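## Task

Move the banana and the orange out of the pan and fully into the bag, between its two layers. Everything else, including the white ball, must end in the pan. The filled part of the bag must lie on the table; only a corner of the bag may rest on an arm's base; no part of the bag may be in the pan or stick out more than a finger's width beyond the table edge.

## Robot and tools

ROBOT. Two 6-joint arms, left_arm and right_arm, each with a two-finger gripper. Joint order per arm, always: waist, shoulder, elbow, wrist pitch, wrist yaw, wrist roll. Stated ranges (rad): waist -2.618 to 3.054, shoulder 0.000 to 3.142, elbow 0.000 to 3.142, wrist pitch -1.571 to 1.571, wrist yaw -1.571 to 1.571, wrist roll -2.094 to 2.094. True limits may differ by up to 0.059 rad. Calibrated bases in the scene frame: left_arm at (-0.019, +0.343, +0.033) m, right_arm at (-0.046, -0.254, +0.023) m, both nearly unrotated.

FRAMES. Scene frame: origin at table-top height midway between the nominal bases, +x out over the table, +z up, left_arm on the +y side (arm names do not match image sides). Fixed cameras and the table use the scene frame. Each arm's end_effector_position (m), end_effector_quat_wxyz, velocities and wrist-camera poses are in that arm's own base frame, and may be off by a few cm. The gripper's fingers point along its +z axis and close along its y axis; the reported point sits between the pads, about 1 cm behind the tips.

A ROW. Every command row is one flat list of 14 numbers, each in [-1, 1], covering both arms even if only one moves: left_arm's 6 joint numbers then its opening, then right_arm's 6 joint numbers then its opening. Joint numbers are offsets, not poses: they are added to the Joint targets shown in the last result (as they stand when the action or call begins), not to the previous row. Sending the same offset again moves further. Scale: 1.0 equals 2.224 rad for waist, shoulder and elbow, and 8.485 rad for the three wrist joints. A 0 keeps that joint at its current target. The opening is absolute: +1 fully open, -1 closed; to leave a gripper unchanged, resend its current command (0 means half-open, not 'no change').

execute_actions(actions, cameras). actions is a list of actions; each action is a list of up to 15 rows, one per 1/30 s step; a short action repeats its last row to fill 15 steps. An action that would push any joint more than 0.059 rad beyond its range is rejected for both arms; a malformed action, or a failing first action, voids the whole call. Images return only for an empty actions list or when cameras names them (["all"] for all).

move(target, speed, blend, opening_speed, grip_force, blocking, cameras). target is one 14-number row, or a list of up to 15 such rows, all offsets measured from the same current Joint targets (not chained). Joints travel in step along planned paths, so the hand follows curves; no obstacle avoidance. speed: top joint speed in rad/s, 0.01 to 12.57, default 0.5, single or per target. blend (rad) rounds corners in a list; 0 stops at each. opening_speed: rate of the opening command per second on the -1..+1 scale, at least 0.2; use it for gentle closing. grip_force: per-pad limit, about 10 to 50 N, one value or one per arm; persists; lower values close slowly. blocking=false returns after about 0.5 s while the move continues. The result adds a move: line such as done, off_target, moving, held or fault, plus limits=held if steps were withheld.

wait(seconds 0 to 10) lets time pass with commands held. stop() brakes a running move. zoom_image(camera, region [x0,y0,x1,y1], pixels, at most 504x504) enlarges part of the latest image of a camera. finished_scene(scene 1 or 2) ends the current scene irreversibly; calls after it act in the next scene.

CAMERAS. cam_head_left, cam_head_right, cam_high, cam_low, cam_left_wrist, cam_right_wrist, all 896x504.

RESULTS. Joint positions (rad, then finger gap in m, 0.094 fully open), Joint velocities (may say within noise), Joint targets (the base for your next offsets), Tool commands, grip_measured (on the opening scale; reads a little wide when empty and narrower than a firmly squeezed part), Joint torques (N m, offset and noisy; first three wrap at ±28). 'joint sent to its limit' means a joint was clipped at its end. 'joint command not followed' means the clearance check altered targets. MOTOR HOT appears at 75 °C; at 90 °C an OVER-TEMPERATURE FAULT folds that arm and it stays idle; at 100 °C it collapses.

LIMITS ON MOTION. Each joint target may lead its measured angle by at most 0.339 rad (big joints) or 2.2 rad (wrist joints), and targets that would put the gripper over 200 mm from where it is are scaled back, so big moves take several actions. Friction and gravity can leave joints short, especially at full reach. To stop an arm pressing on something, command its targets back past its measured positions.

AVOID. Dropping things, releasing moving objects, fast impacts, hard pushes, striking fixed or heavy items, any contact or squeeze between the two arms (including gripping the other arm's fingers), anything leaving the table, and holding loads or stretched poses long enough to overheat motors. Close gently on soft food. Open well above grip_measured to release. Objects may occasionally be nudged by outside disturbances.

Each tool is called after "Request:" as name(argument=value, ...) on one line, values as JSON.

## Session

Request:
execute_actions(actions=[])

Scene clock: 0.00 s.
left_arm: end_effector_position=(+0.3888, +0.0274, +0.0853) grip_measured=+1.000 end_effector_quat_wxyz=(+0.575, -0.073, +0.814, +0.044) | right_arm: end_effector_position=(+0.3941, -0.0220, +0.0992) grip_measured=+1.000 end_effector_quat_wxyz=(+0.573, +0.050, +0.817, -0.038)
Joint positions: left_arm=[0.002 1.556 0.34 0.871 -0.154 -0.07 0.094] | right_arm=[-0.004 1.493 0.384 0.758 0.117 0.037 0.094]
Joint velocities: within noise
Joint torques (N m): no reading
Heat: left arm: 25 °C; right arm: 28 °C.
Joint targets: left_arm=[0.002 1.552 0.344 0.866 -0.154 -0.070] | right_arm=[-0.004 1.484 0.395 0.771 0.117 0.037]
Tool commands: left_gripper/opening=+1.0 right_gripper/opening=+1.0

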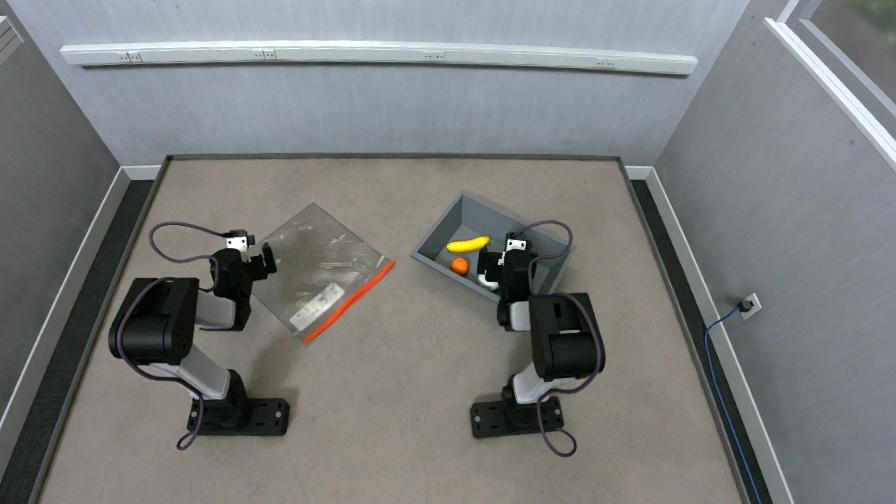

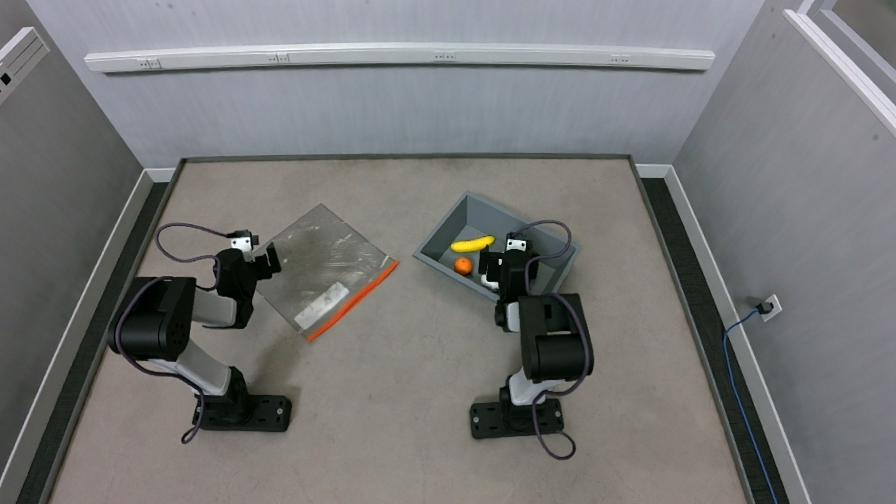

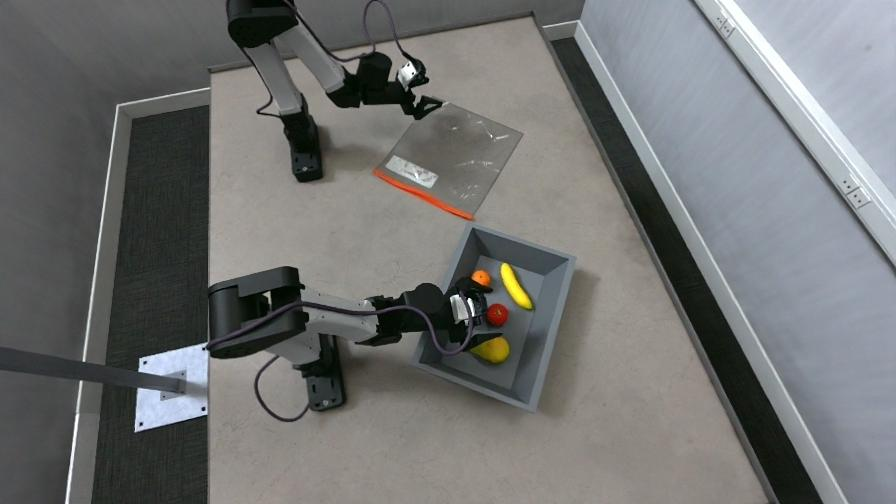

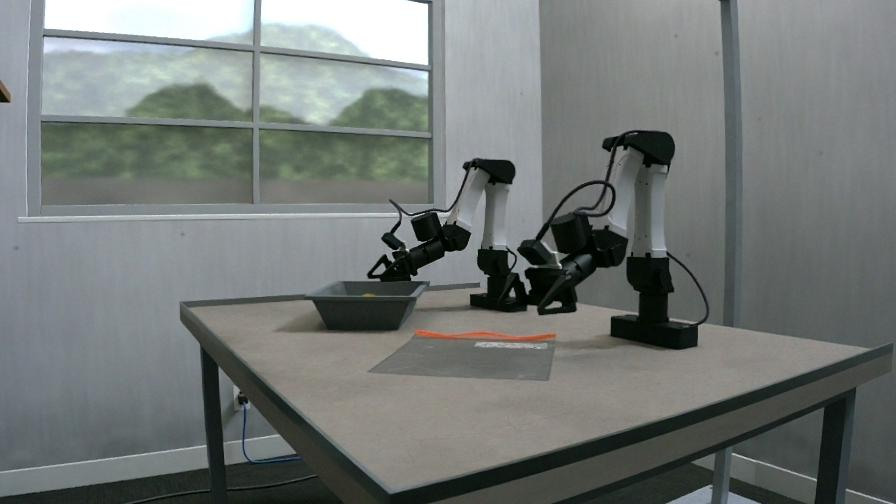

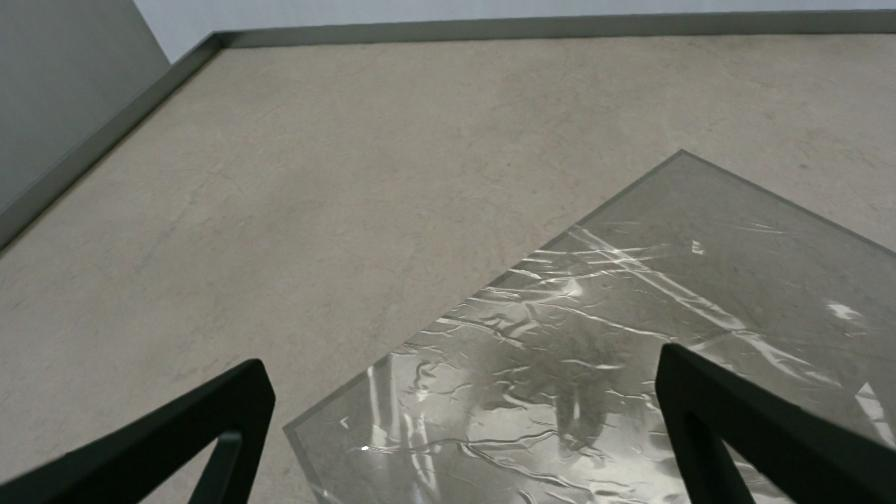

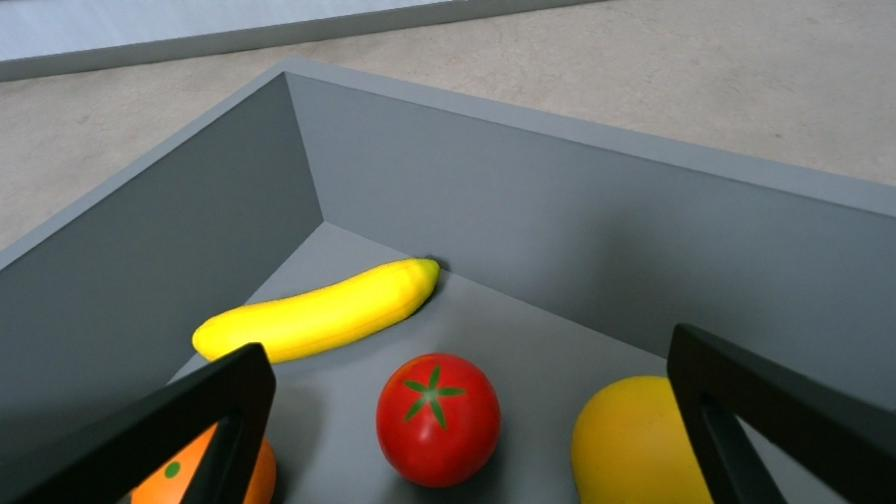

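Request:
move(target=[[0,0,0.5,-0.2,0.0182,0.0295,0.3,0.0018,-0.0378,0.4519,-0.2382,-0.0138,-0.0044,1],[-0.2909,0.0994,0.5292,-0.2575,0.0182,0.0295,0.3,0.0018,-0.0378,0.4519,-0.2382,-0.0138,-0.0044,1]], speed=1, blend=[0.1,0], cameras=["all"])

Request:
zoom_image(camera="cam_left_wrist", region=[200, 0, 700, 504])

Scene clock: 4.93 s.
left_arm: end_effector_position=(+0.2582, -0.1939, +0.1194) grip_measured=+0.302 end_effector_quat_wxyz=(+0.002, +0.398, +0.917, +0.003) | right_arm: end_effector_position=(+0.2961, -0.0030, +0.1843) grip_measured=+1.000 end_effector_quat_wxyz=(+0.138, +0.006, +0.990, -0.004)
Joint positions: left_arm=[-0.648 1.761 1.5 -1.306 -0.008 0.17 0.061] | right_arm=[-0.004 1.422 1.375 -1.247 0.009 0.007 0.094]
Joint torques (N m): left_arm=[0.44 -6.95 9.11 0.29 0.1 0.05] | right_arm=[0.43 -6.97 8.88 0.79 -0.11 -0.04]
Heat: left arm: 26 °C; right arm: 29 °C.
Joint targets: left_arm=[-0.645 1.774 1.521 -1.318 0.000 0.180] | right_arm=[0.000 1.401 1.400 -1.249 0.000 0.000]
move: done

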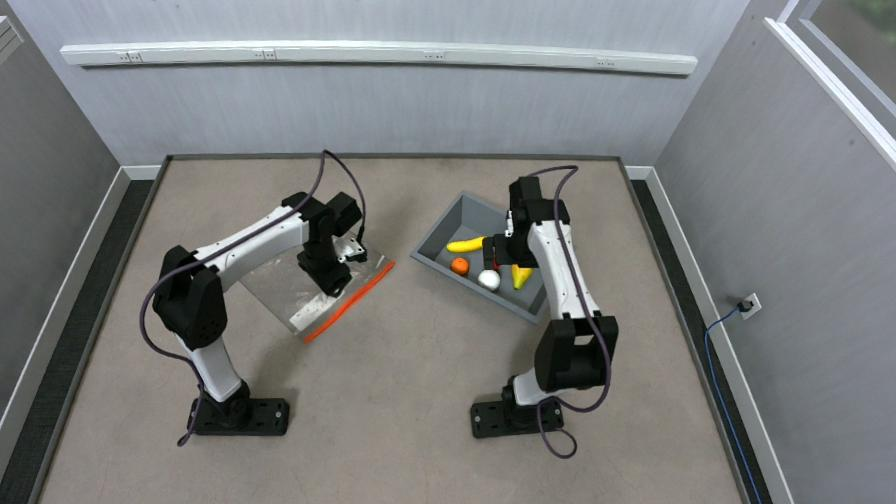

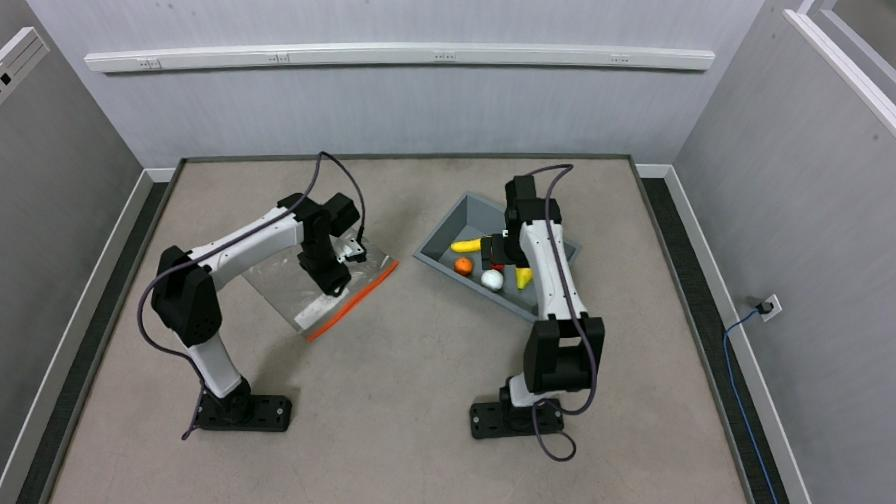

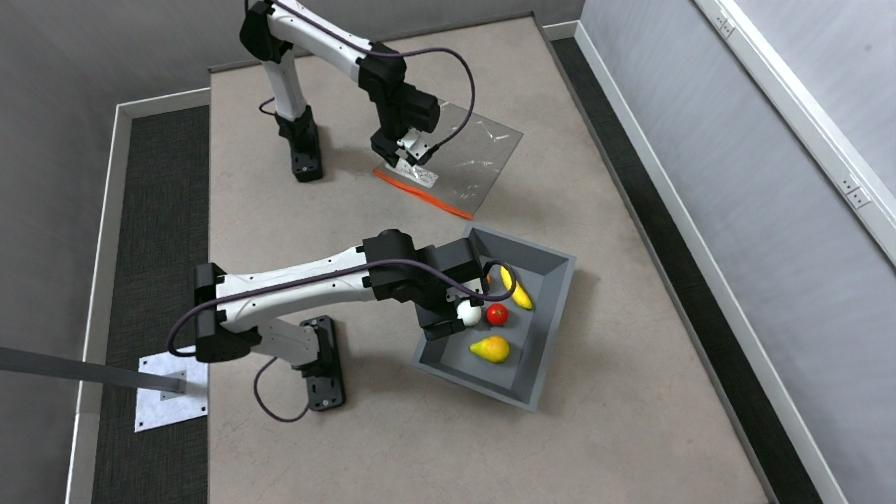

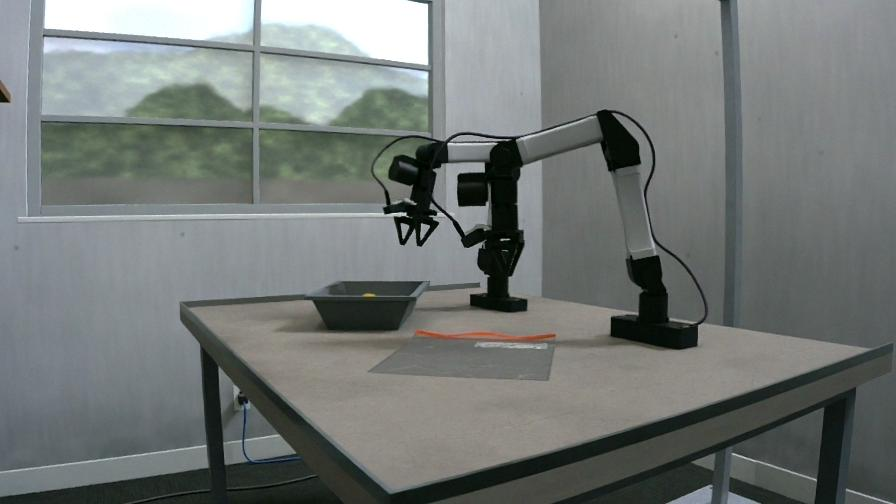

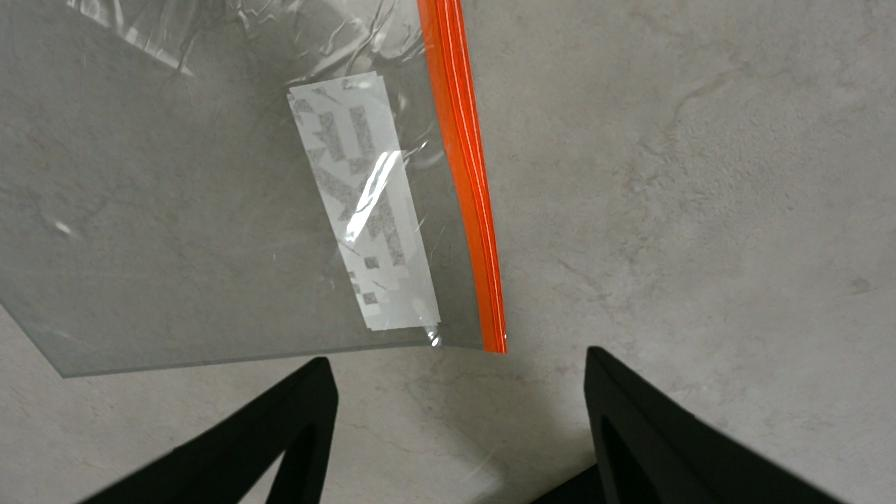

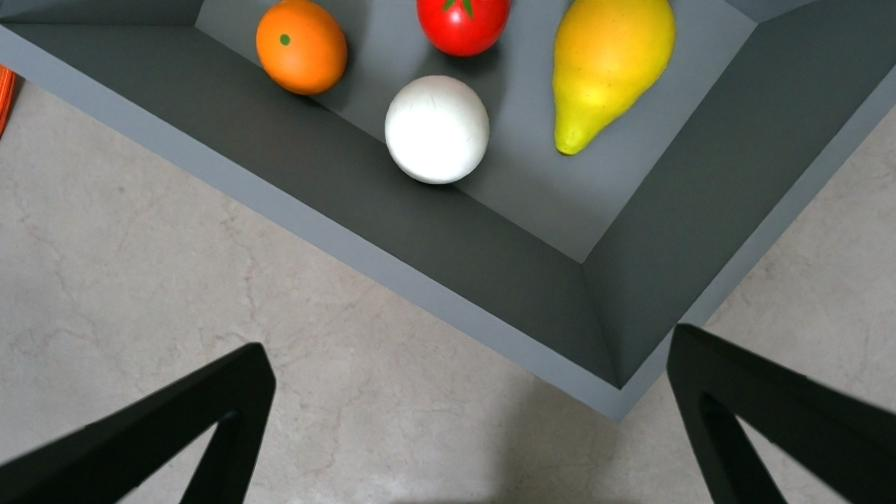

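Scaled by 1.000.

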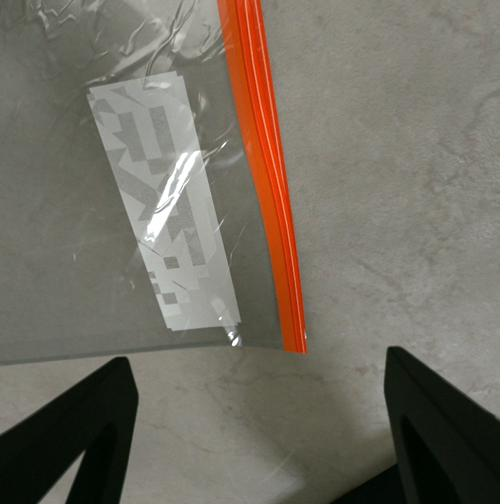

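Request:
move(target=[0,0.0706,-0.1808,0.066,0,0,0.3,0,0,0,0,0,0,1], speed=0.2, cameras=["cam_left_wrist","cam_low"])

Request:
zoom_image(camera="cam_low", region=[400, 270, 580, 390])

Scene clock: 8.80 s.
left_arm: end_effector_position=(+0.2622, -0.1970, -0.0173) grip_measured=+0.302 end_effector_quat_wxyz=(+0.008, +0.398, +0.917, +0.002) | right_arm: end_effector_position=(+0.2961, -0.0030, +0.1843) grip_measured=+1.000 end_effector_quat_wxyz=(+0.138, +0.006, +0.990, -0.004)
Joint positions: left_arm=[-0.648 1.915 1.128 -0.769 -0.008 0.17 0.061] | right_arm=[-0.004 1.422 1.375 -1.247 0.009 0.007 0.094]
Joint torques (N m): left_arm=[0.44 -7.3 5.29 0.54 0.1 0.05] | right_arm=[0.43 -6.97 8.87 0.8 -0.11 -0.04]
Heat: left arm: 26 °C; right arm: 30 °C.
Joint targets: left_arm=[-0.645 1.930 1.119 -0.758 0.000 0.180] | right_arm=[0.000 1.401 1.400 -1.249 0.000 0.000]
move: done
Images, in order (width x height): cam_low 896x504, cam_left_wrist 896x504.

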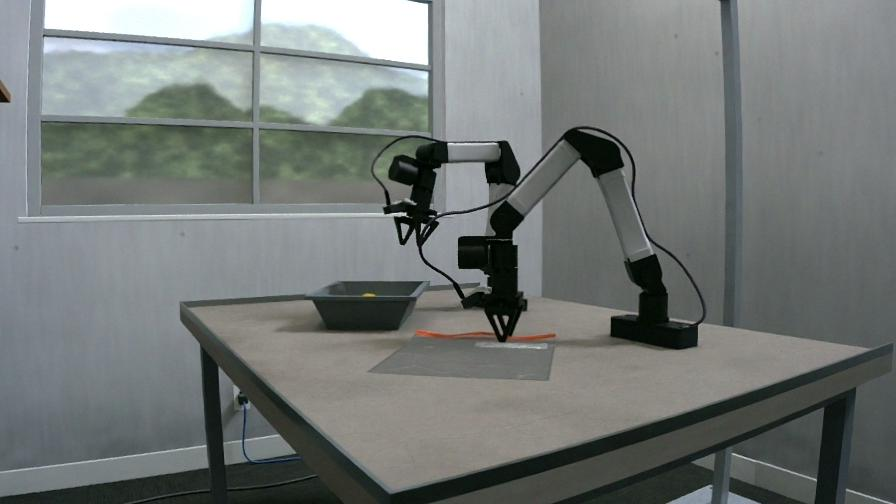

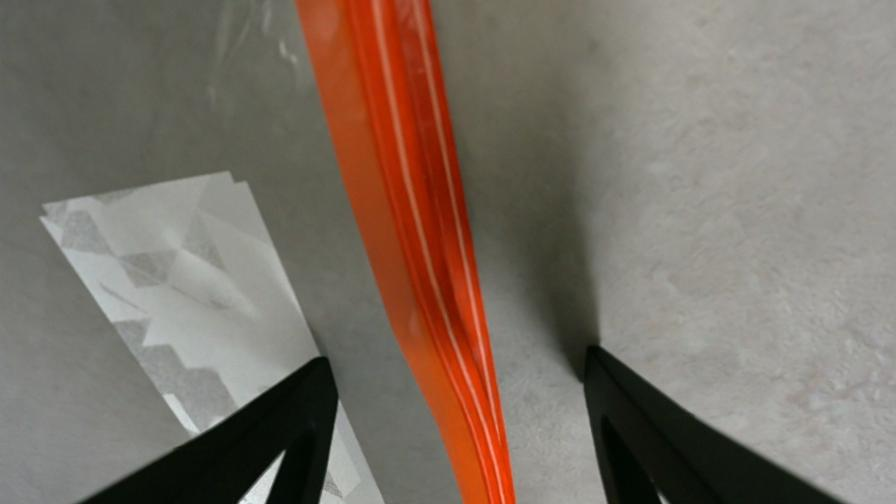

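Scaled by 2.800 from the camera's 896x504 image, which has a finer 1280x720 frame.

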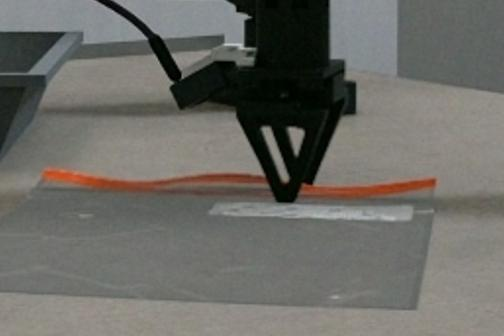

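Request:
move(target=[0,0,0,0,0,0,-1,0,0,0,0,0,0,1], opening_speed=0.5, grip_force=20, cameras=["cam_left_wrist"])

Request:
zoom_image(camera="cam_left_wrist", region=[250, 200, 650, 504])

Scene clock: 13.90 s.
left_arm: end_effector_position=(+0.2626, -0.1972, -0.0173) grip_measured=-0.971 end_effector_quat_wxyz=(+0.009, +0.398, +0.917, +0.002) | right_arm: end_effector_position=(+0.2961, -0.0030, +0.1843) grip_measured=+1.000 end_effector_quat_wxyz=(+0.138, +0.006, +0.990, -0.004)
Joint positions: left_arm=[-0.648 1.915 1.128 -0.767 -0.008 0.17 0.001] | right_arm=[-0.004 1.422 1.375 -1.247 0.009 0.007 0.094]
Joint torques (N m): left_arm=[0.47 -7.3 5.27 0.53 0.1 0.05] | right_arm=[0.43 -6.98 8.88 0.8 -0.11 -0.04]
Heat: left arm: 26 °C; right arm: 30 °C.
Joint targets: left_arm=[-0.645 1.930 1.119 -0.758 0.000 0.180] | right_arm=[0.000 1.401 1.400 -1.249 0.000 0.000]
grip_force (N): 20, 20
move: done
Images, in order (width x height): cam_left_wrist 896x504.

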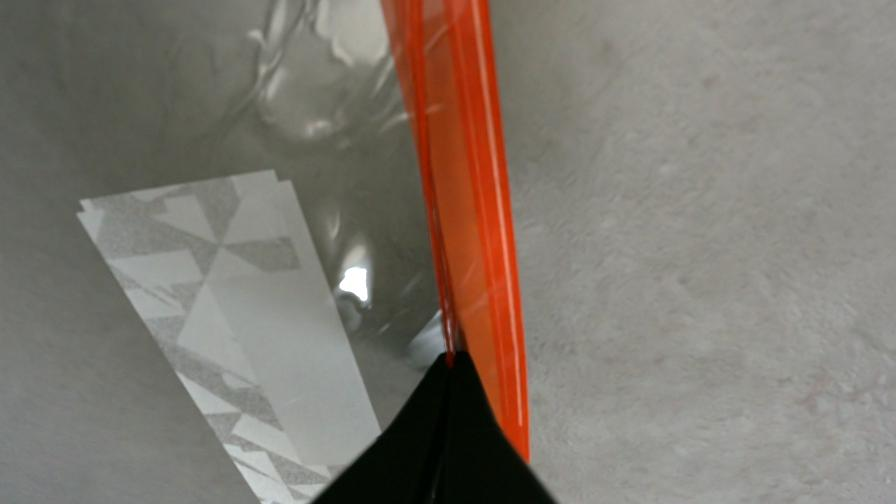

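Scaled by 1.260 from the camera's 896x504 image, which has a finer 1280x720 frame.

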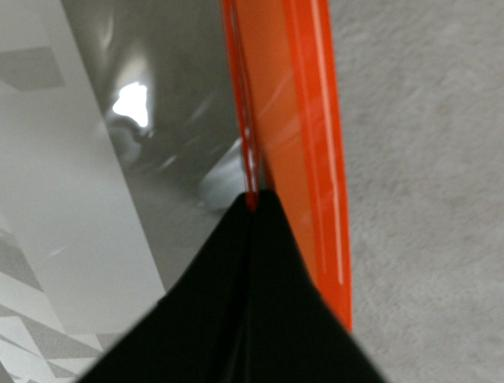

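Request:
move(target=[[0,-0.0531,0.0755,-0.0339,0,0,-1,0.107,0.316,0.369,-0.0367,0,0,1],[0.0967,-0.1574,-0.1144,0.0322,0,0.0247,-1,0.107,0.316,0.369,-0.0367,0,0,1]], speed=0.35, grip_force=40, cameras=["all"])

Request:
zoom_image(camera="cam_head_left", region=[240, 190, 440, 360])

Request:
zoom_image(camera="cam_low", region=[400, 270, 580, 390])

Scene clock: 19.93 s.
left_arm: end_effector_position=(+0.3048, -0.1403, +0.0254) grip_measured=-0.985 end_effector_quat_wxyz=(+0.172, +0.389, +0.905, -0.001) | right_arm: end_effector_position=(+0.4070, +0.0953, +0.1808) grip_measured=+1.000 end_effector_quat_wxyz=(+0.058, -0.112, +0.992, +0.003)
Joint positions: left_arm=[-0.435 1.605 0.875 -0.495 -0.008 0.379 0.001] | right_arm=[0.233 2.093 2.195 -1.557 0.008 0.007 0.094]
Joint torques (N m): left_arm=[0.62 -8.25 5.98 1.28 0.1 0.05] | right_arm=[0.44 -9.35 8.42 0.48 -0.1 -0.03]
Heat: left arm: 27 °C; right arm: 31 °C.
Joint targets: left_arm=[-0.430 1.581 0.865 -0.485 0.000 0.390] | right_arm=[0.238 2.103 2.221 -1.561 0.000 0.000]
grip_force (N): 40, 40
move: done

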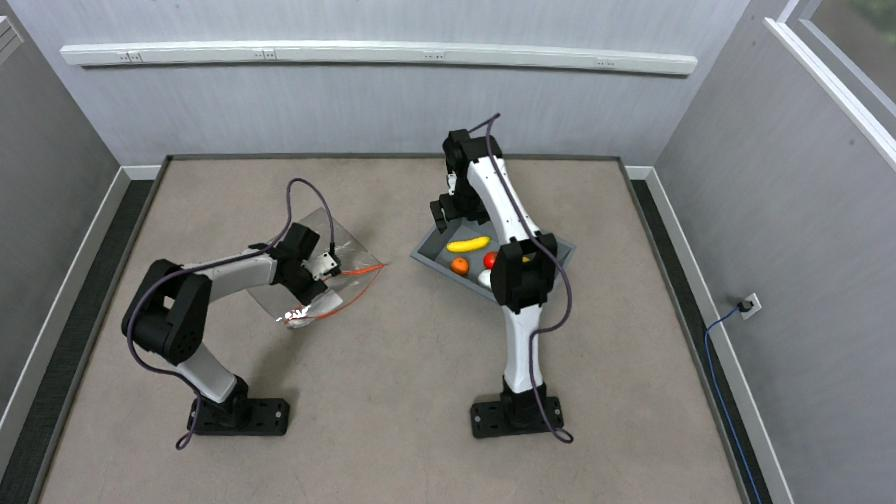

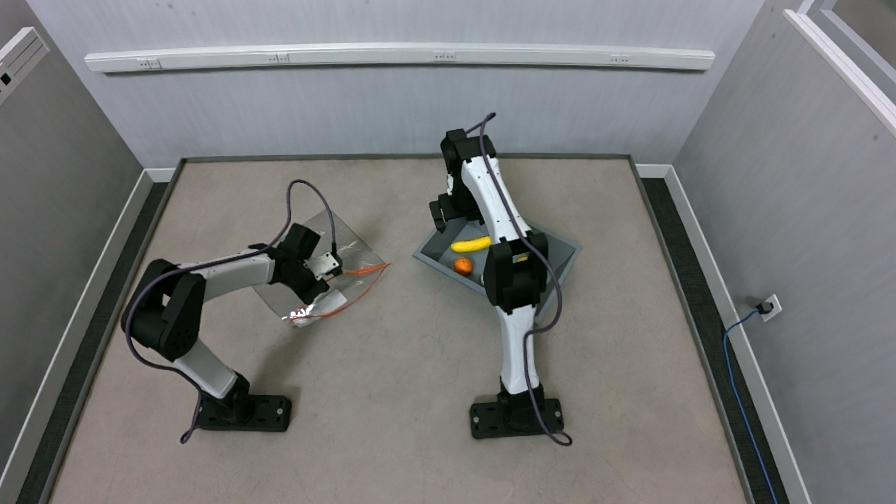

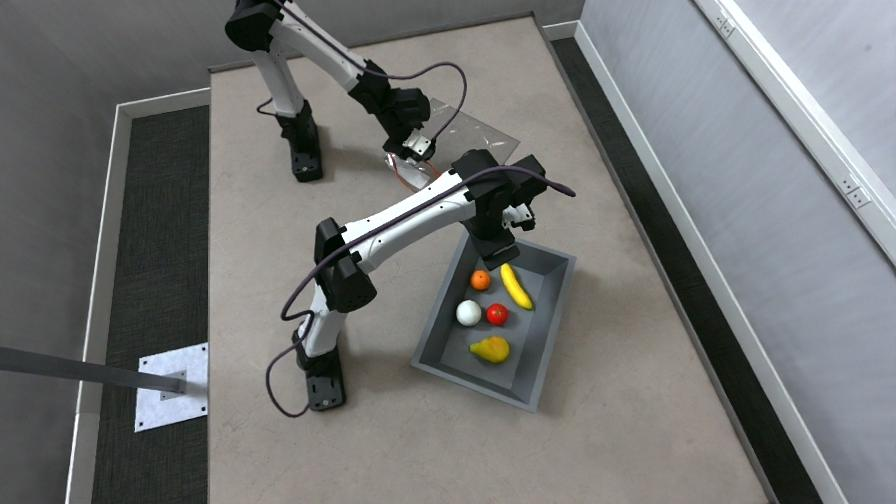

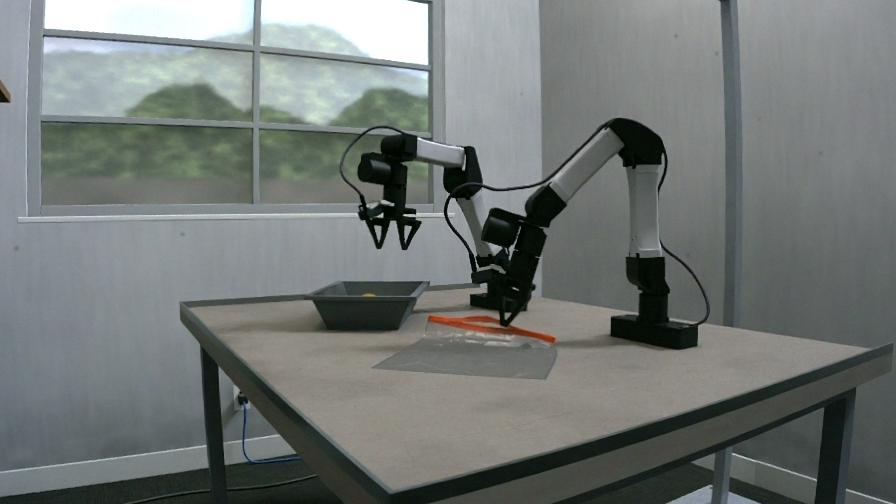

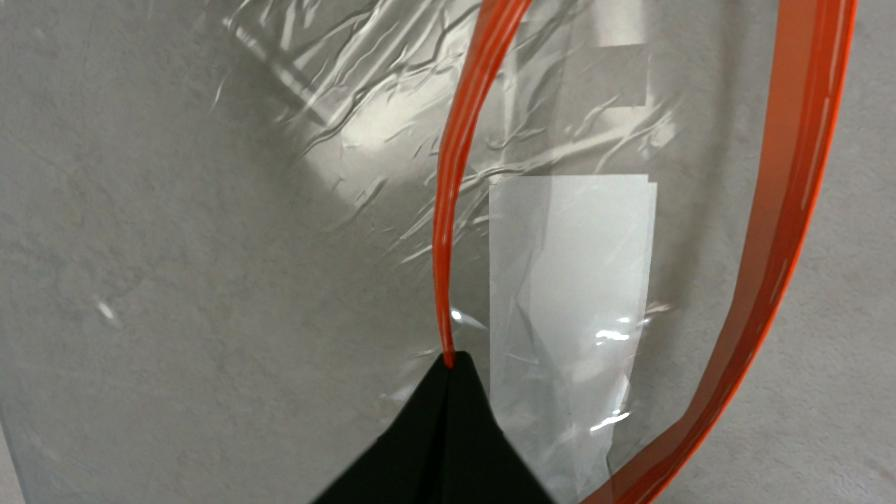

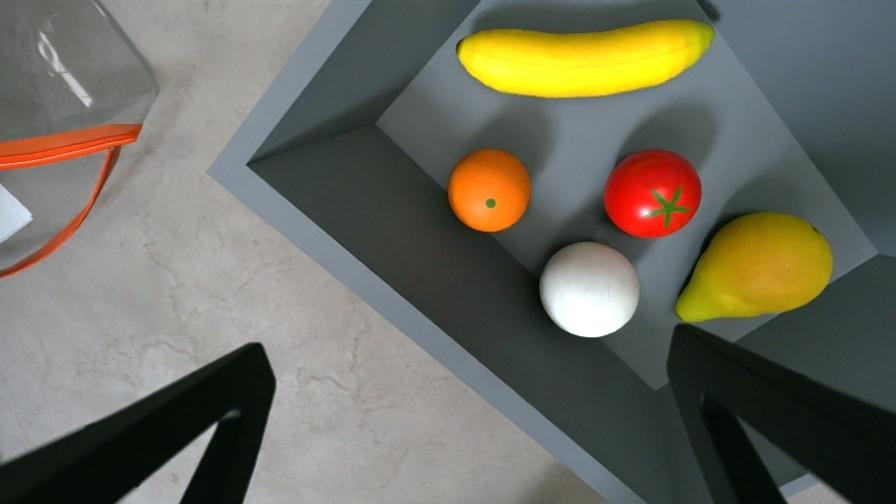

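Scaled by 2.520 from the camera's 896x504 image, which has a finer 1280x720 frame.

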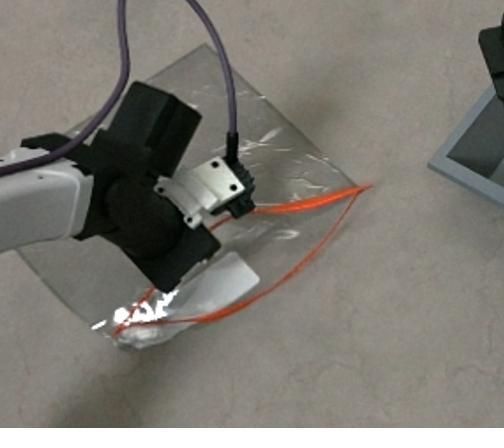

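Scaled by 2.800 from the camera's 896x504 image, which has a finer 1280x720 frame.

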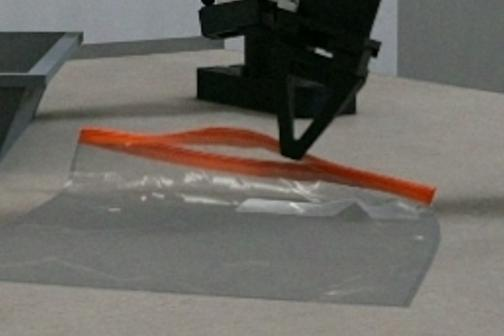

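Request:
move(target=[0,0,0,0,0,0,-1,-0.0252,0.0188,-0.1353,0.0253,0,0.0825,0.4], speed=0.6, cameras=["cam_right_wrist"])

Scene clock: 22.83 s.
left_arm: end_effector_position=(+0.3049, -0.1403, +0.0254) grip_measured=-0.985 end_effector_quat_wxyz=(+0.172, +0.390, +0.905, -0.001) | right_arm: end_effector_position=(+0.4065, +0.0758, +0.0956) grip_measured=+0.401 end_effector_quat_wxyz=(+0.002, +0.249, +0.968, -0.003)
Joint positions: left_arm=[-0.435 1.605 0.875 -0.495 -0.008 0.379 0.001] | right_arm=[0.187 2.135 1.922 -1.357 0.007 0.691 0.066]
Joint torques (N m): left_arm=[0.65 -8.28 5.98 1.27 0.1 0.05] | right_arm=[-0.53 -9.8 5.9 0.41 -0.06 0.13]
Heat: left arm: 28 °C; right arm: 32 °C.
Joint targets: left_arm=[-0.430 1.581 0.865 -0.485 0.000 0.390] | right_arm=[0.181 2.145 1.920 -1.346 0.000 0.700]
grip_force (N): 40, 40
move: done
Images, in order (width x height): cam_right_wrist 896x504.

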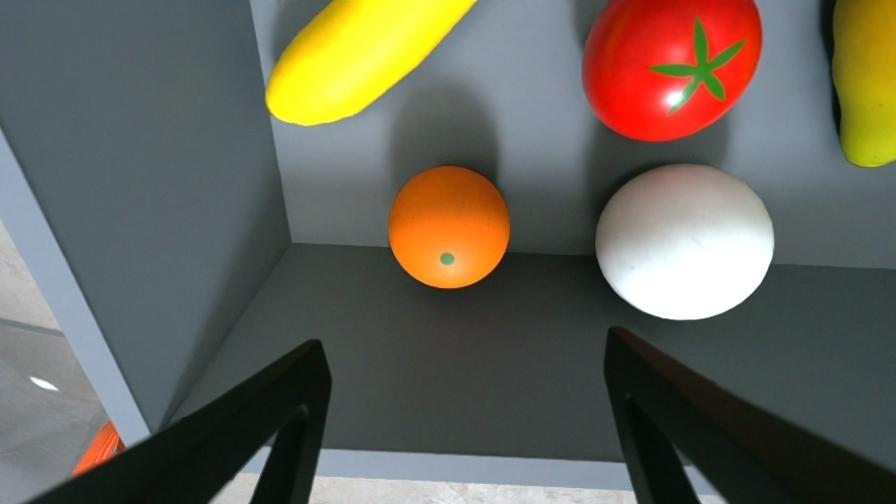

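Request:
move(target=[[0,0,0,0,0,0,-1,0.0099,0.0175,-0.1259,0.0376,0,0.0026,0.4],[0,0,0,0,0,0,-1,0.0099,0.0175,-0.1259,0.0376,0,0.0026,-0.5]], speed=0.2, opening_speed=0.5, grip_force=[40,18], cameras=["cam_right_wrist"])

Scene clock: 27.73 s.
left_arm: end_effector_position=(+0.3049, -0.1403, +0.0254) grip_measured=-0.985 end_effector_quat_wxyz=(+0.172, +0.390, +0.905, -0.001) | right_arm: end_effector_position=(+0.4041, +0.0791, +0.0112) grip_measured=-0.064 end_effector_quat_wxyz=(+0.003, +0.256, +0.967, -0.003)
Joint positions: left_arm=[-0.435 1.605 0.875 -0.495 -0.008 0.379 0.001] | right_arm=[0.197 2.172 1.642 -1.038 0.007 0.714 0.044]
Joint torques (N m): left_arm=[0.61 -8.28 6 1.28 0.11 0.05] | right_arm=[0.7 -9.76 5.65 0.38 -0.06 0.13]
Heat: left arm: 28 °C; right arm: 33 °C.
Joint targets: left_arm=[-0.430 1.581 0.865 -0.485 0.000 0.390] | right_arm=[0.203 2.184 1.640 -1.027 0.000 0.722]
grip_force (N): 40, 18
move: done
Images, in order (width x height): cam_right_wrist 896x504.

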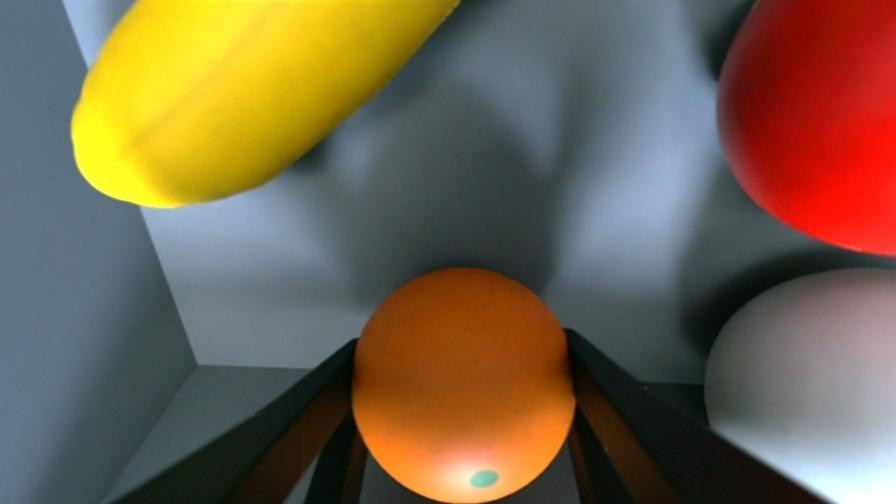

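Request:
move(target=[[0,0,0,0,0,0,-1,0,-0.0099,0.2469,-0.0557,0,0,-0.5],[0,0,0,0,0,0,-1,0.2788,-0.0421,0.129,-0.0012,0,0.1035,-0.5]], speed=[0.4,0.5], blend=[0.05,0], cameras=["cam_right_wrist","cam_left_wrist","cam_head_left","cam_low"])

Request:
zoom_image(camera="cam_head_left", region=[240, 190, 440, 360])

Scene clock: 32.07 s.
left_arm: end_effector_position=(+0.3036, -0.1388, +0.0240) grip_measured=-0.985 end_effector_quat_wxyz=(+0.170, +0.390, +0.905, +0.000) | right_arm: end_effector_position=(+0.3360, +0.3563, +0.1045) grip_measured=-0.072 end_effector_quat_wxyz=(+0.058, +0.374, +0.915, +0.140)
Joint positions: left_arm=[-0.433 1.604 0.869 -0.495 -0.009 0.381 0.001] | right_arm=[0.818 2.146 1.93 -1.052 0.008 1.592 0.044]
Joint torques (N m): left_arm=[0.42 -8.2 6.45 1.28 0.11 0.02] | right_arm=[0.5 -16.1 6.28 0.93 -0.04 0.1]
Heat: left arm: 28 °C; right arm: 34 °C.
Joint targets: left_arm=[-0.430 1.580 0.865 -0.485 0.000 0.390] | right_arm=[0.824 2.091 1.927 -1.037 0.000 1.600]
grip_force (N): 40, 18
move: off_target (right_arm); right_arm: the shoulder is farthest, 0.055 rad from its target
Images, in order (width x height): cam_head_left 896x504, cam_low 896x504, cam_left_wrist 896x504, cam_right_wrist 896x504.

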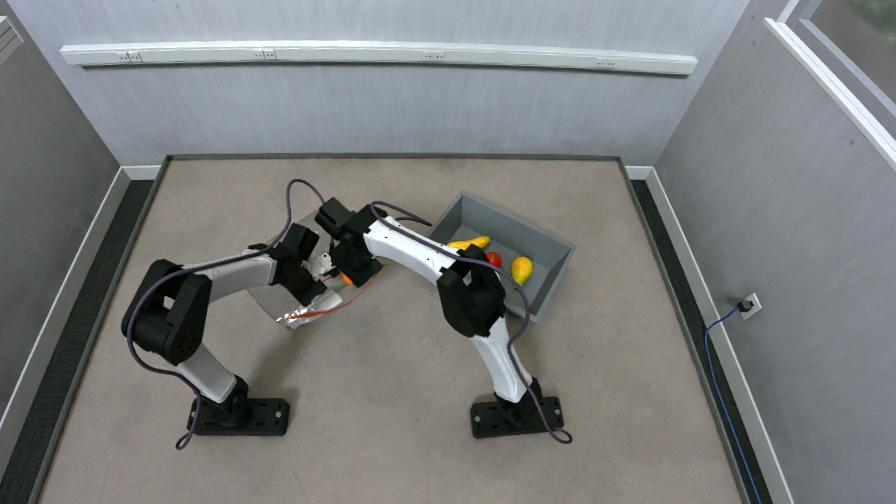

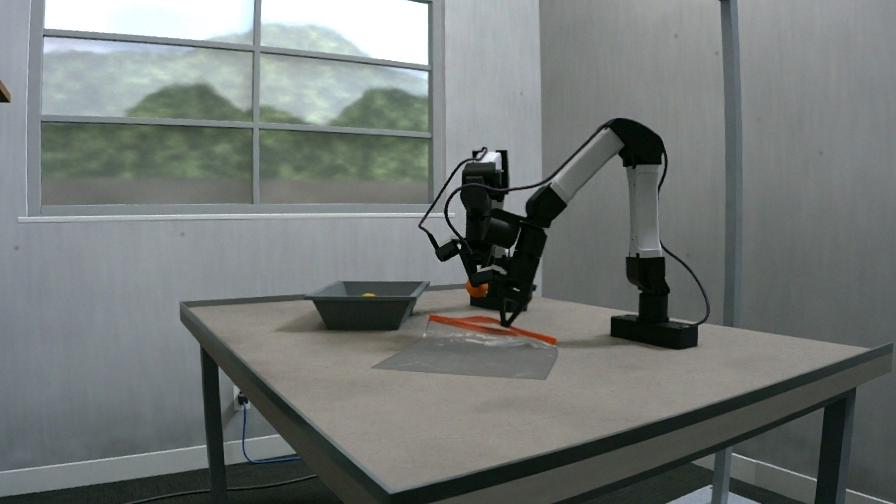

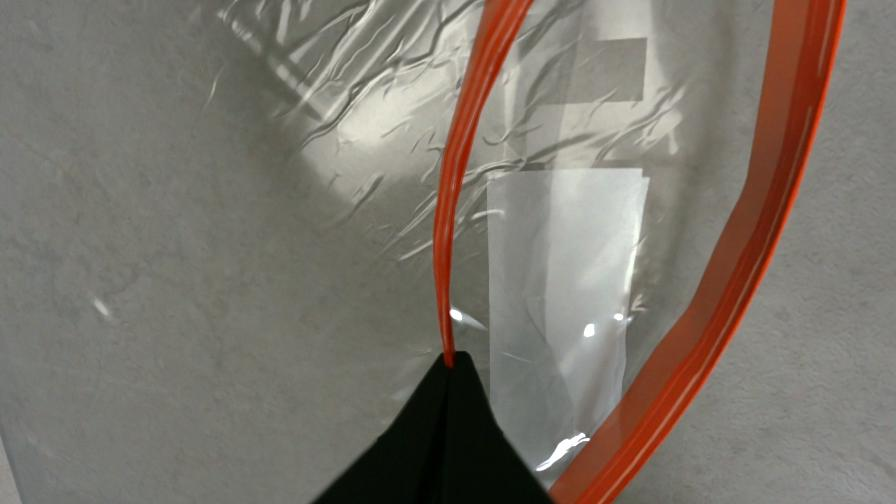

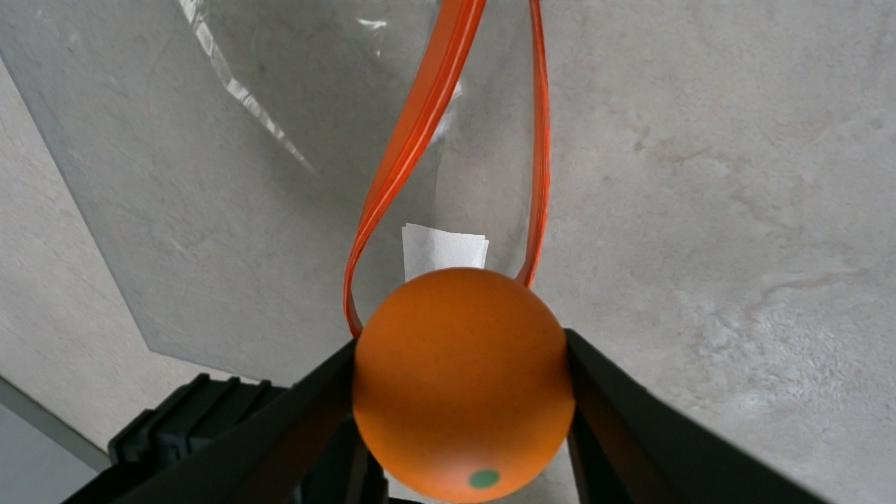

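Scaled by 2.520 from the camera's 896x504 image, which has a finer 1280x720 frame.

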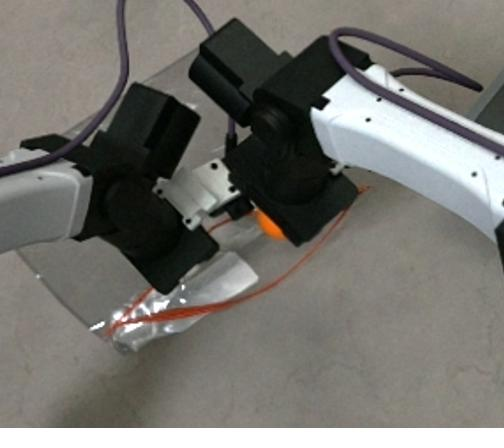

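Request:
move(target=[0,0,0,0,0,0,-1,0,0.0297,-0.1637,0.0508,0,0,-0.5], speed=0.2, cameras=["cam_right_wrist","cam_low","cam_left_wrist"])

Request:
zoom_image(camera="cam_low", region=[400, 250, 580, 370])

Scene clock: 35.07 s.
left_arm: end_effector_position=(+0.2984, -0.1288, +0.0191) grip_measured=-0.985 end_effector_quat_wxyz=(+0.154, +0.389, +0.908, +0.015) | right_arm: end_effector_position=(+0.3404, +0.3610, +0.0245) grip_measured=-0.072 end_effector_quat_wxyz=(+0.067, +0.378, +0.905, +0.182)
Joint positions: left_arm=[-0.427 1.604 0.858 -0.516 -0.037 0.388 0.001] | right_arm=[0.814 2.144 1.575 -0.612 -0.003 1.605 0.044]
Joint torques (N m): left_arm=[-0.05 -8.13 7.42 1.43 0.35 -0.04] | right_arm=[1.02 -10.02 5.33 0.98 0.04 -0.04]
Heat: left arm: 28 °C; right arm: 35 °C.
Joint targets: left_arm=[-0.430 1.580 0.865 -0.485 0.000 0.390] | right_arm=[0.824 2.157 1.562 -0.606 0.000 1.600]
grip_force (N): 40, 18
move: off_target (left_arm); left_arm: the wrist yaw is farthest, 0.037 rad from its target
Images, in order (width x height): cam_low 896x504, cam_left_wrist 896x504, cam_right_wrist 896x504.

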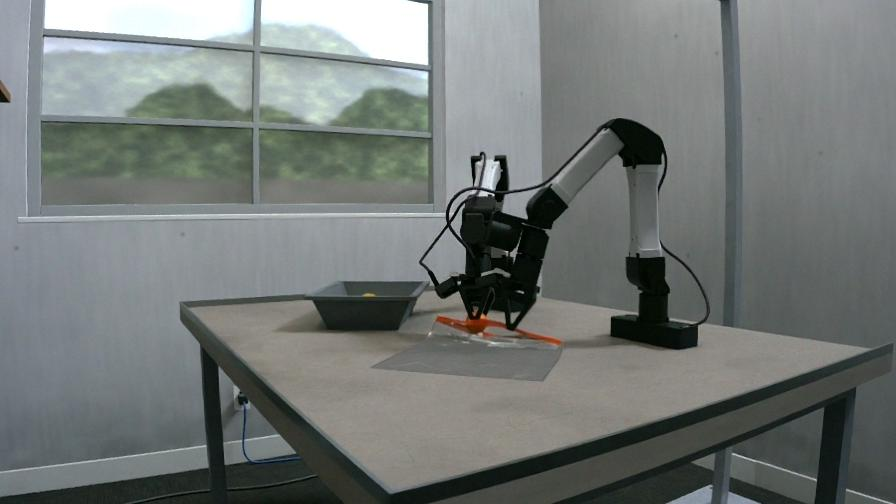

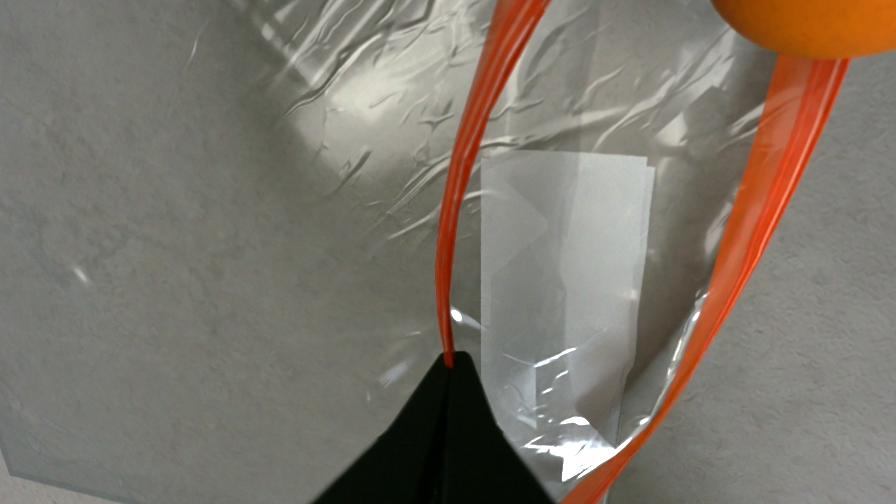

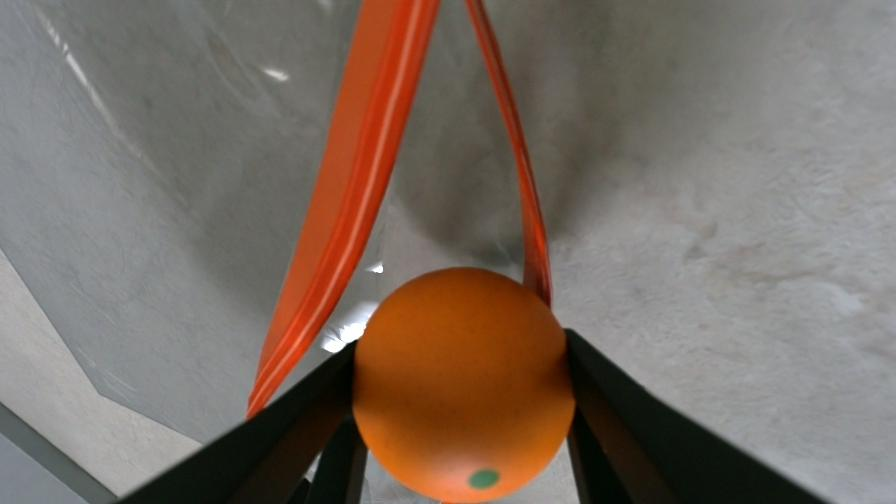

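Scaled by 2.800 from the camera's 896x504 image, which has a finer 1280x720 frame.

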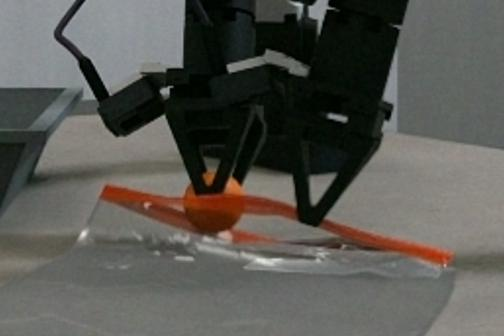

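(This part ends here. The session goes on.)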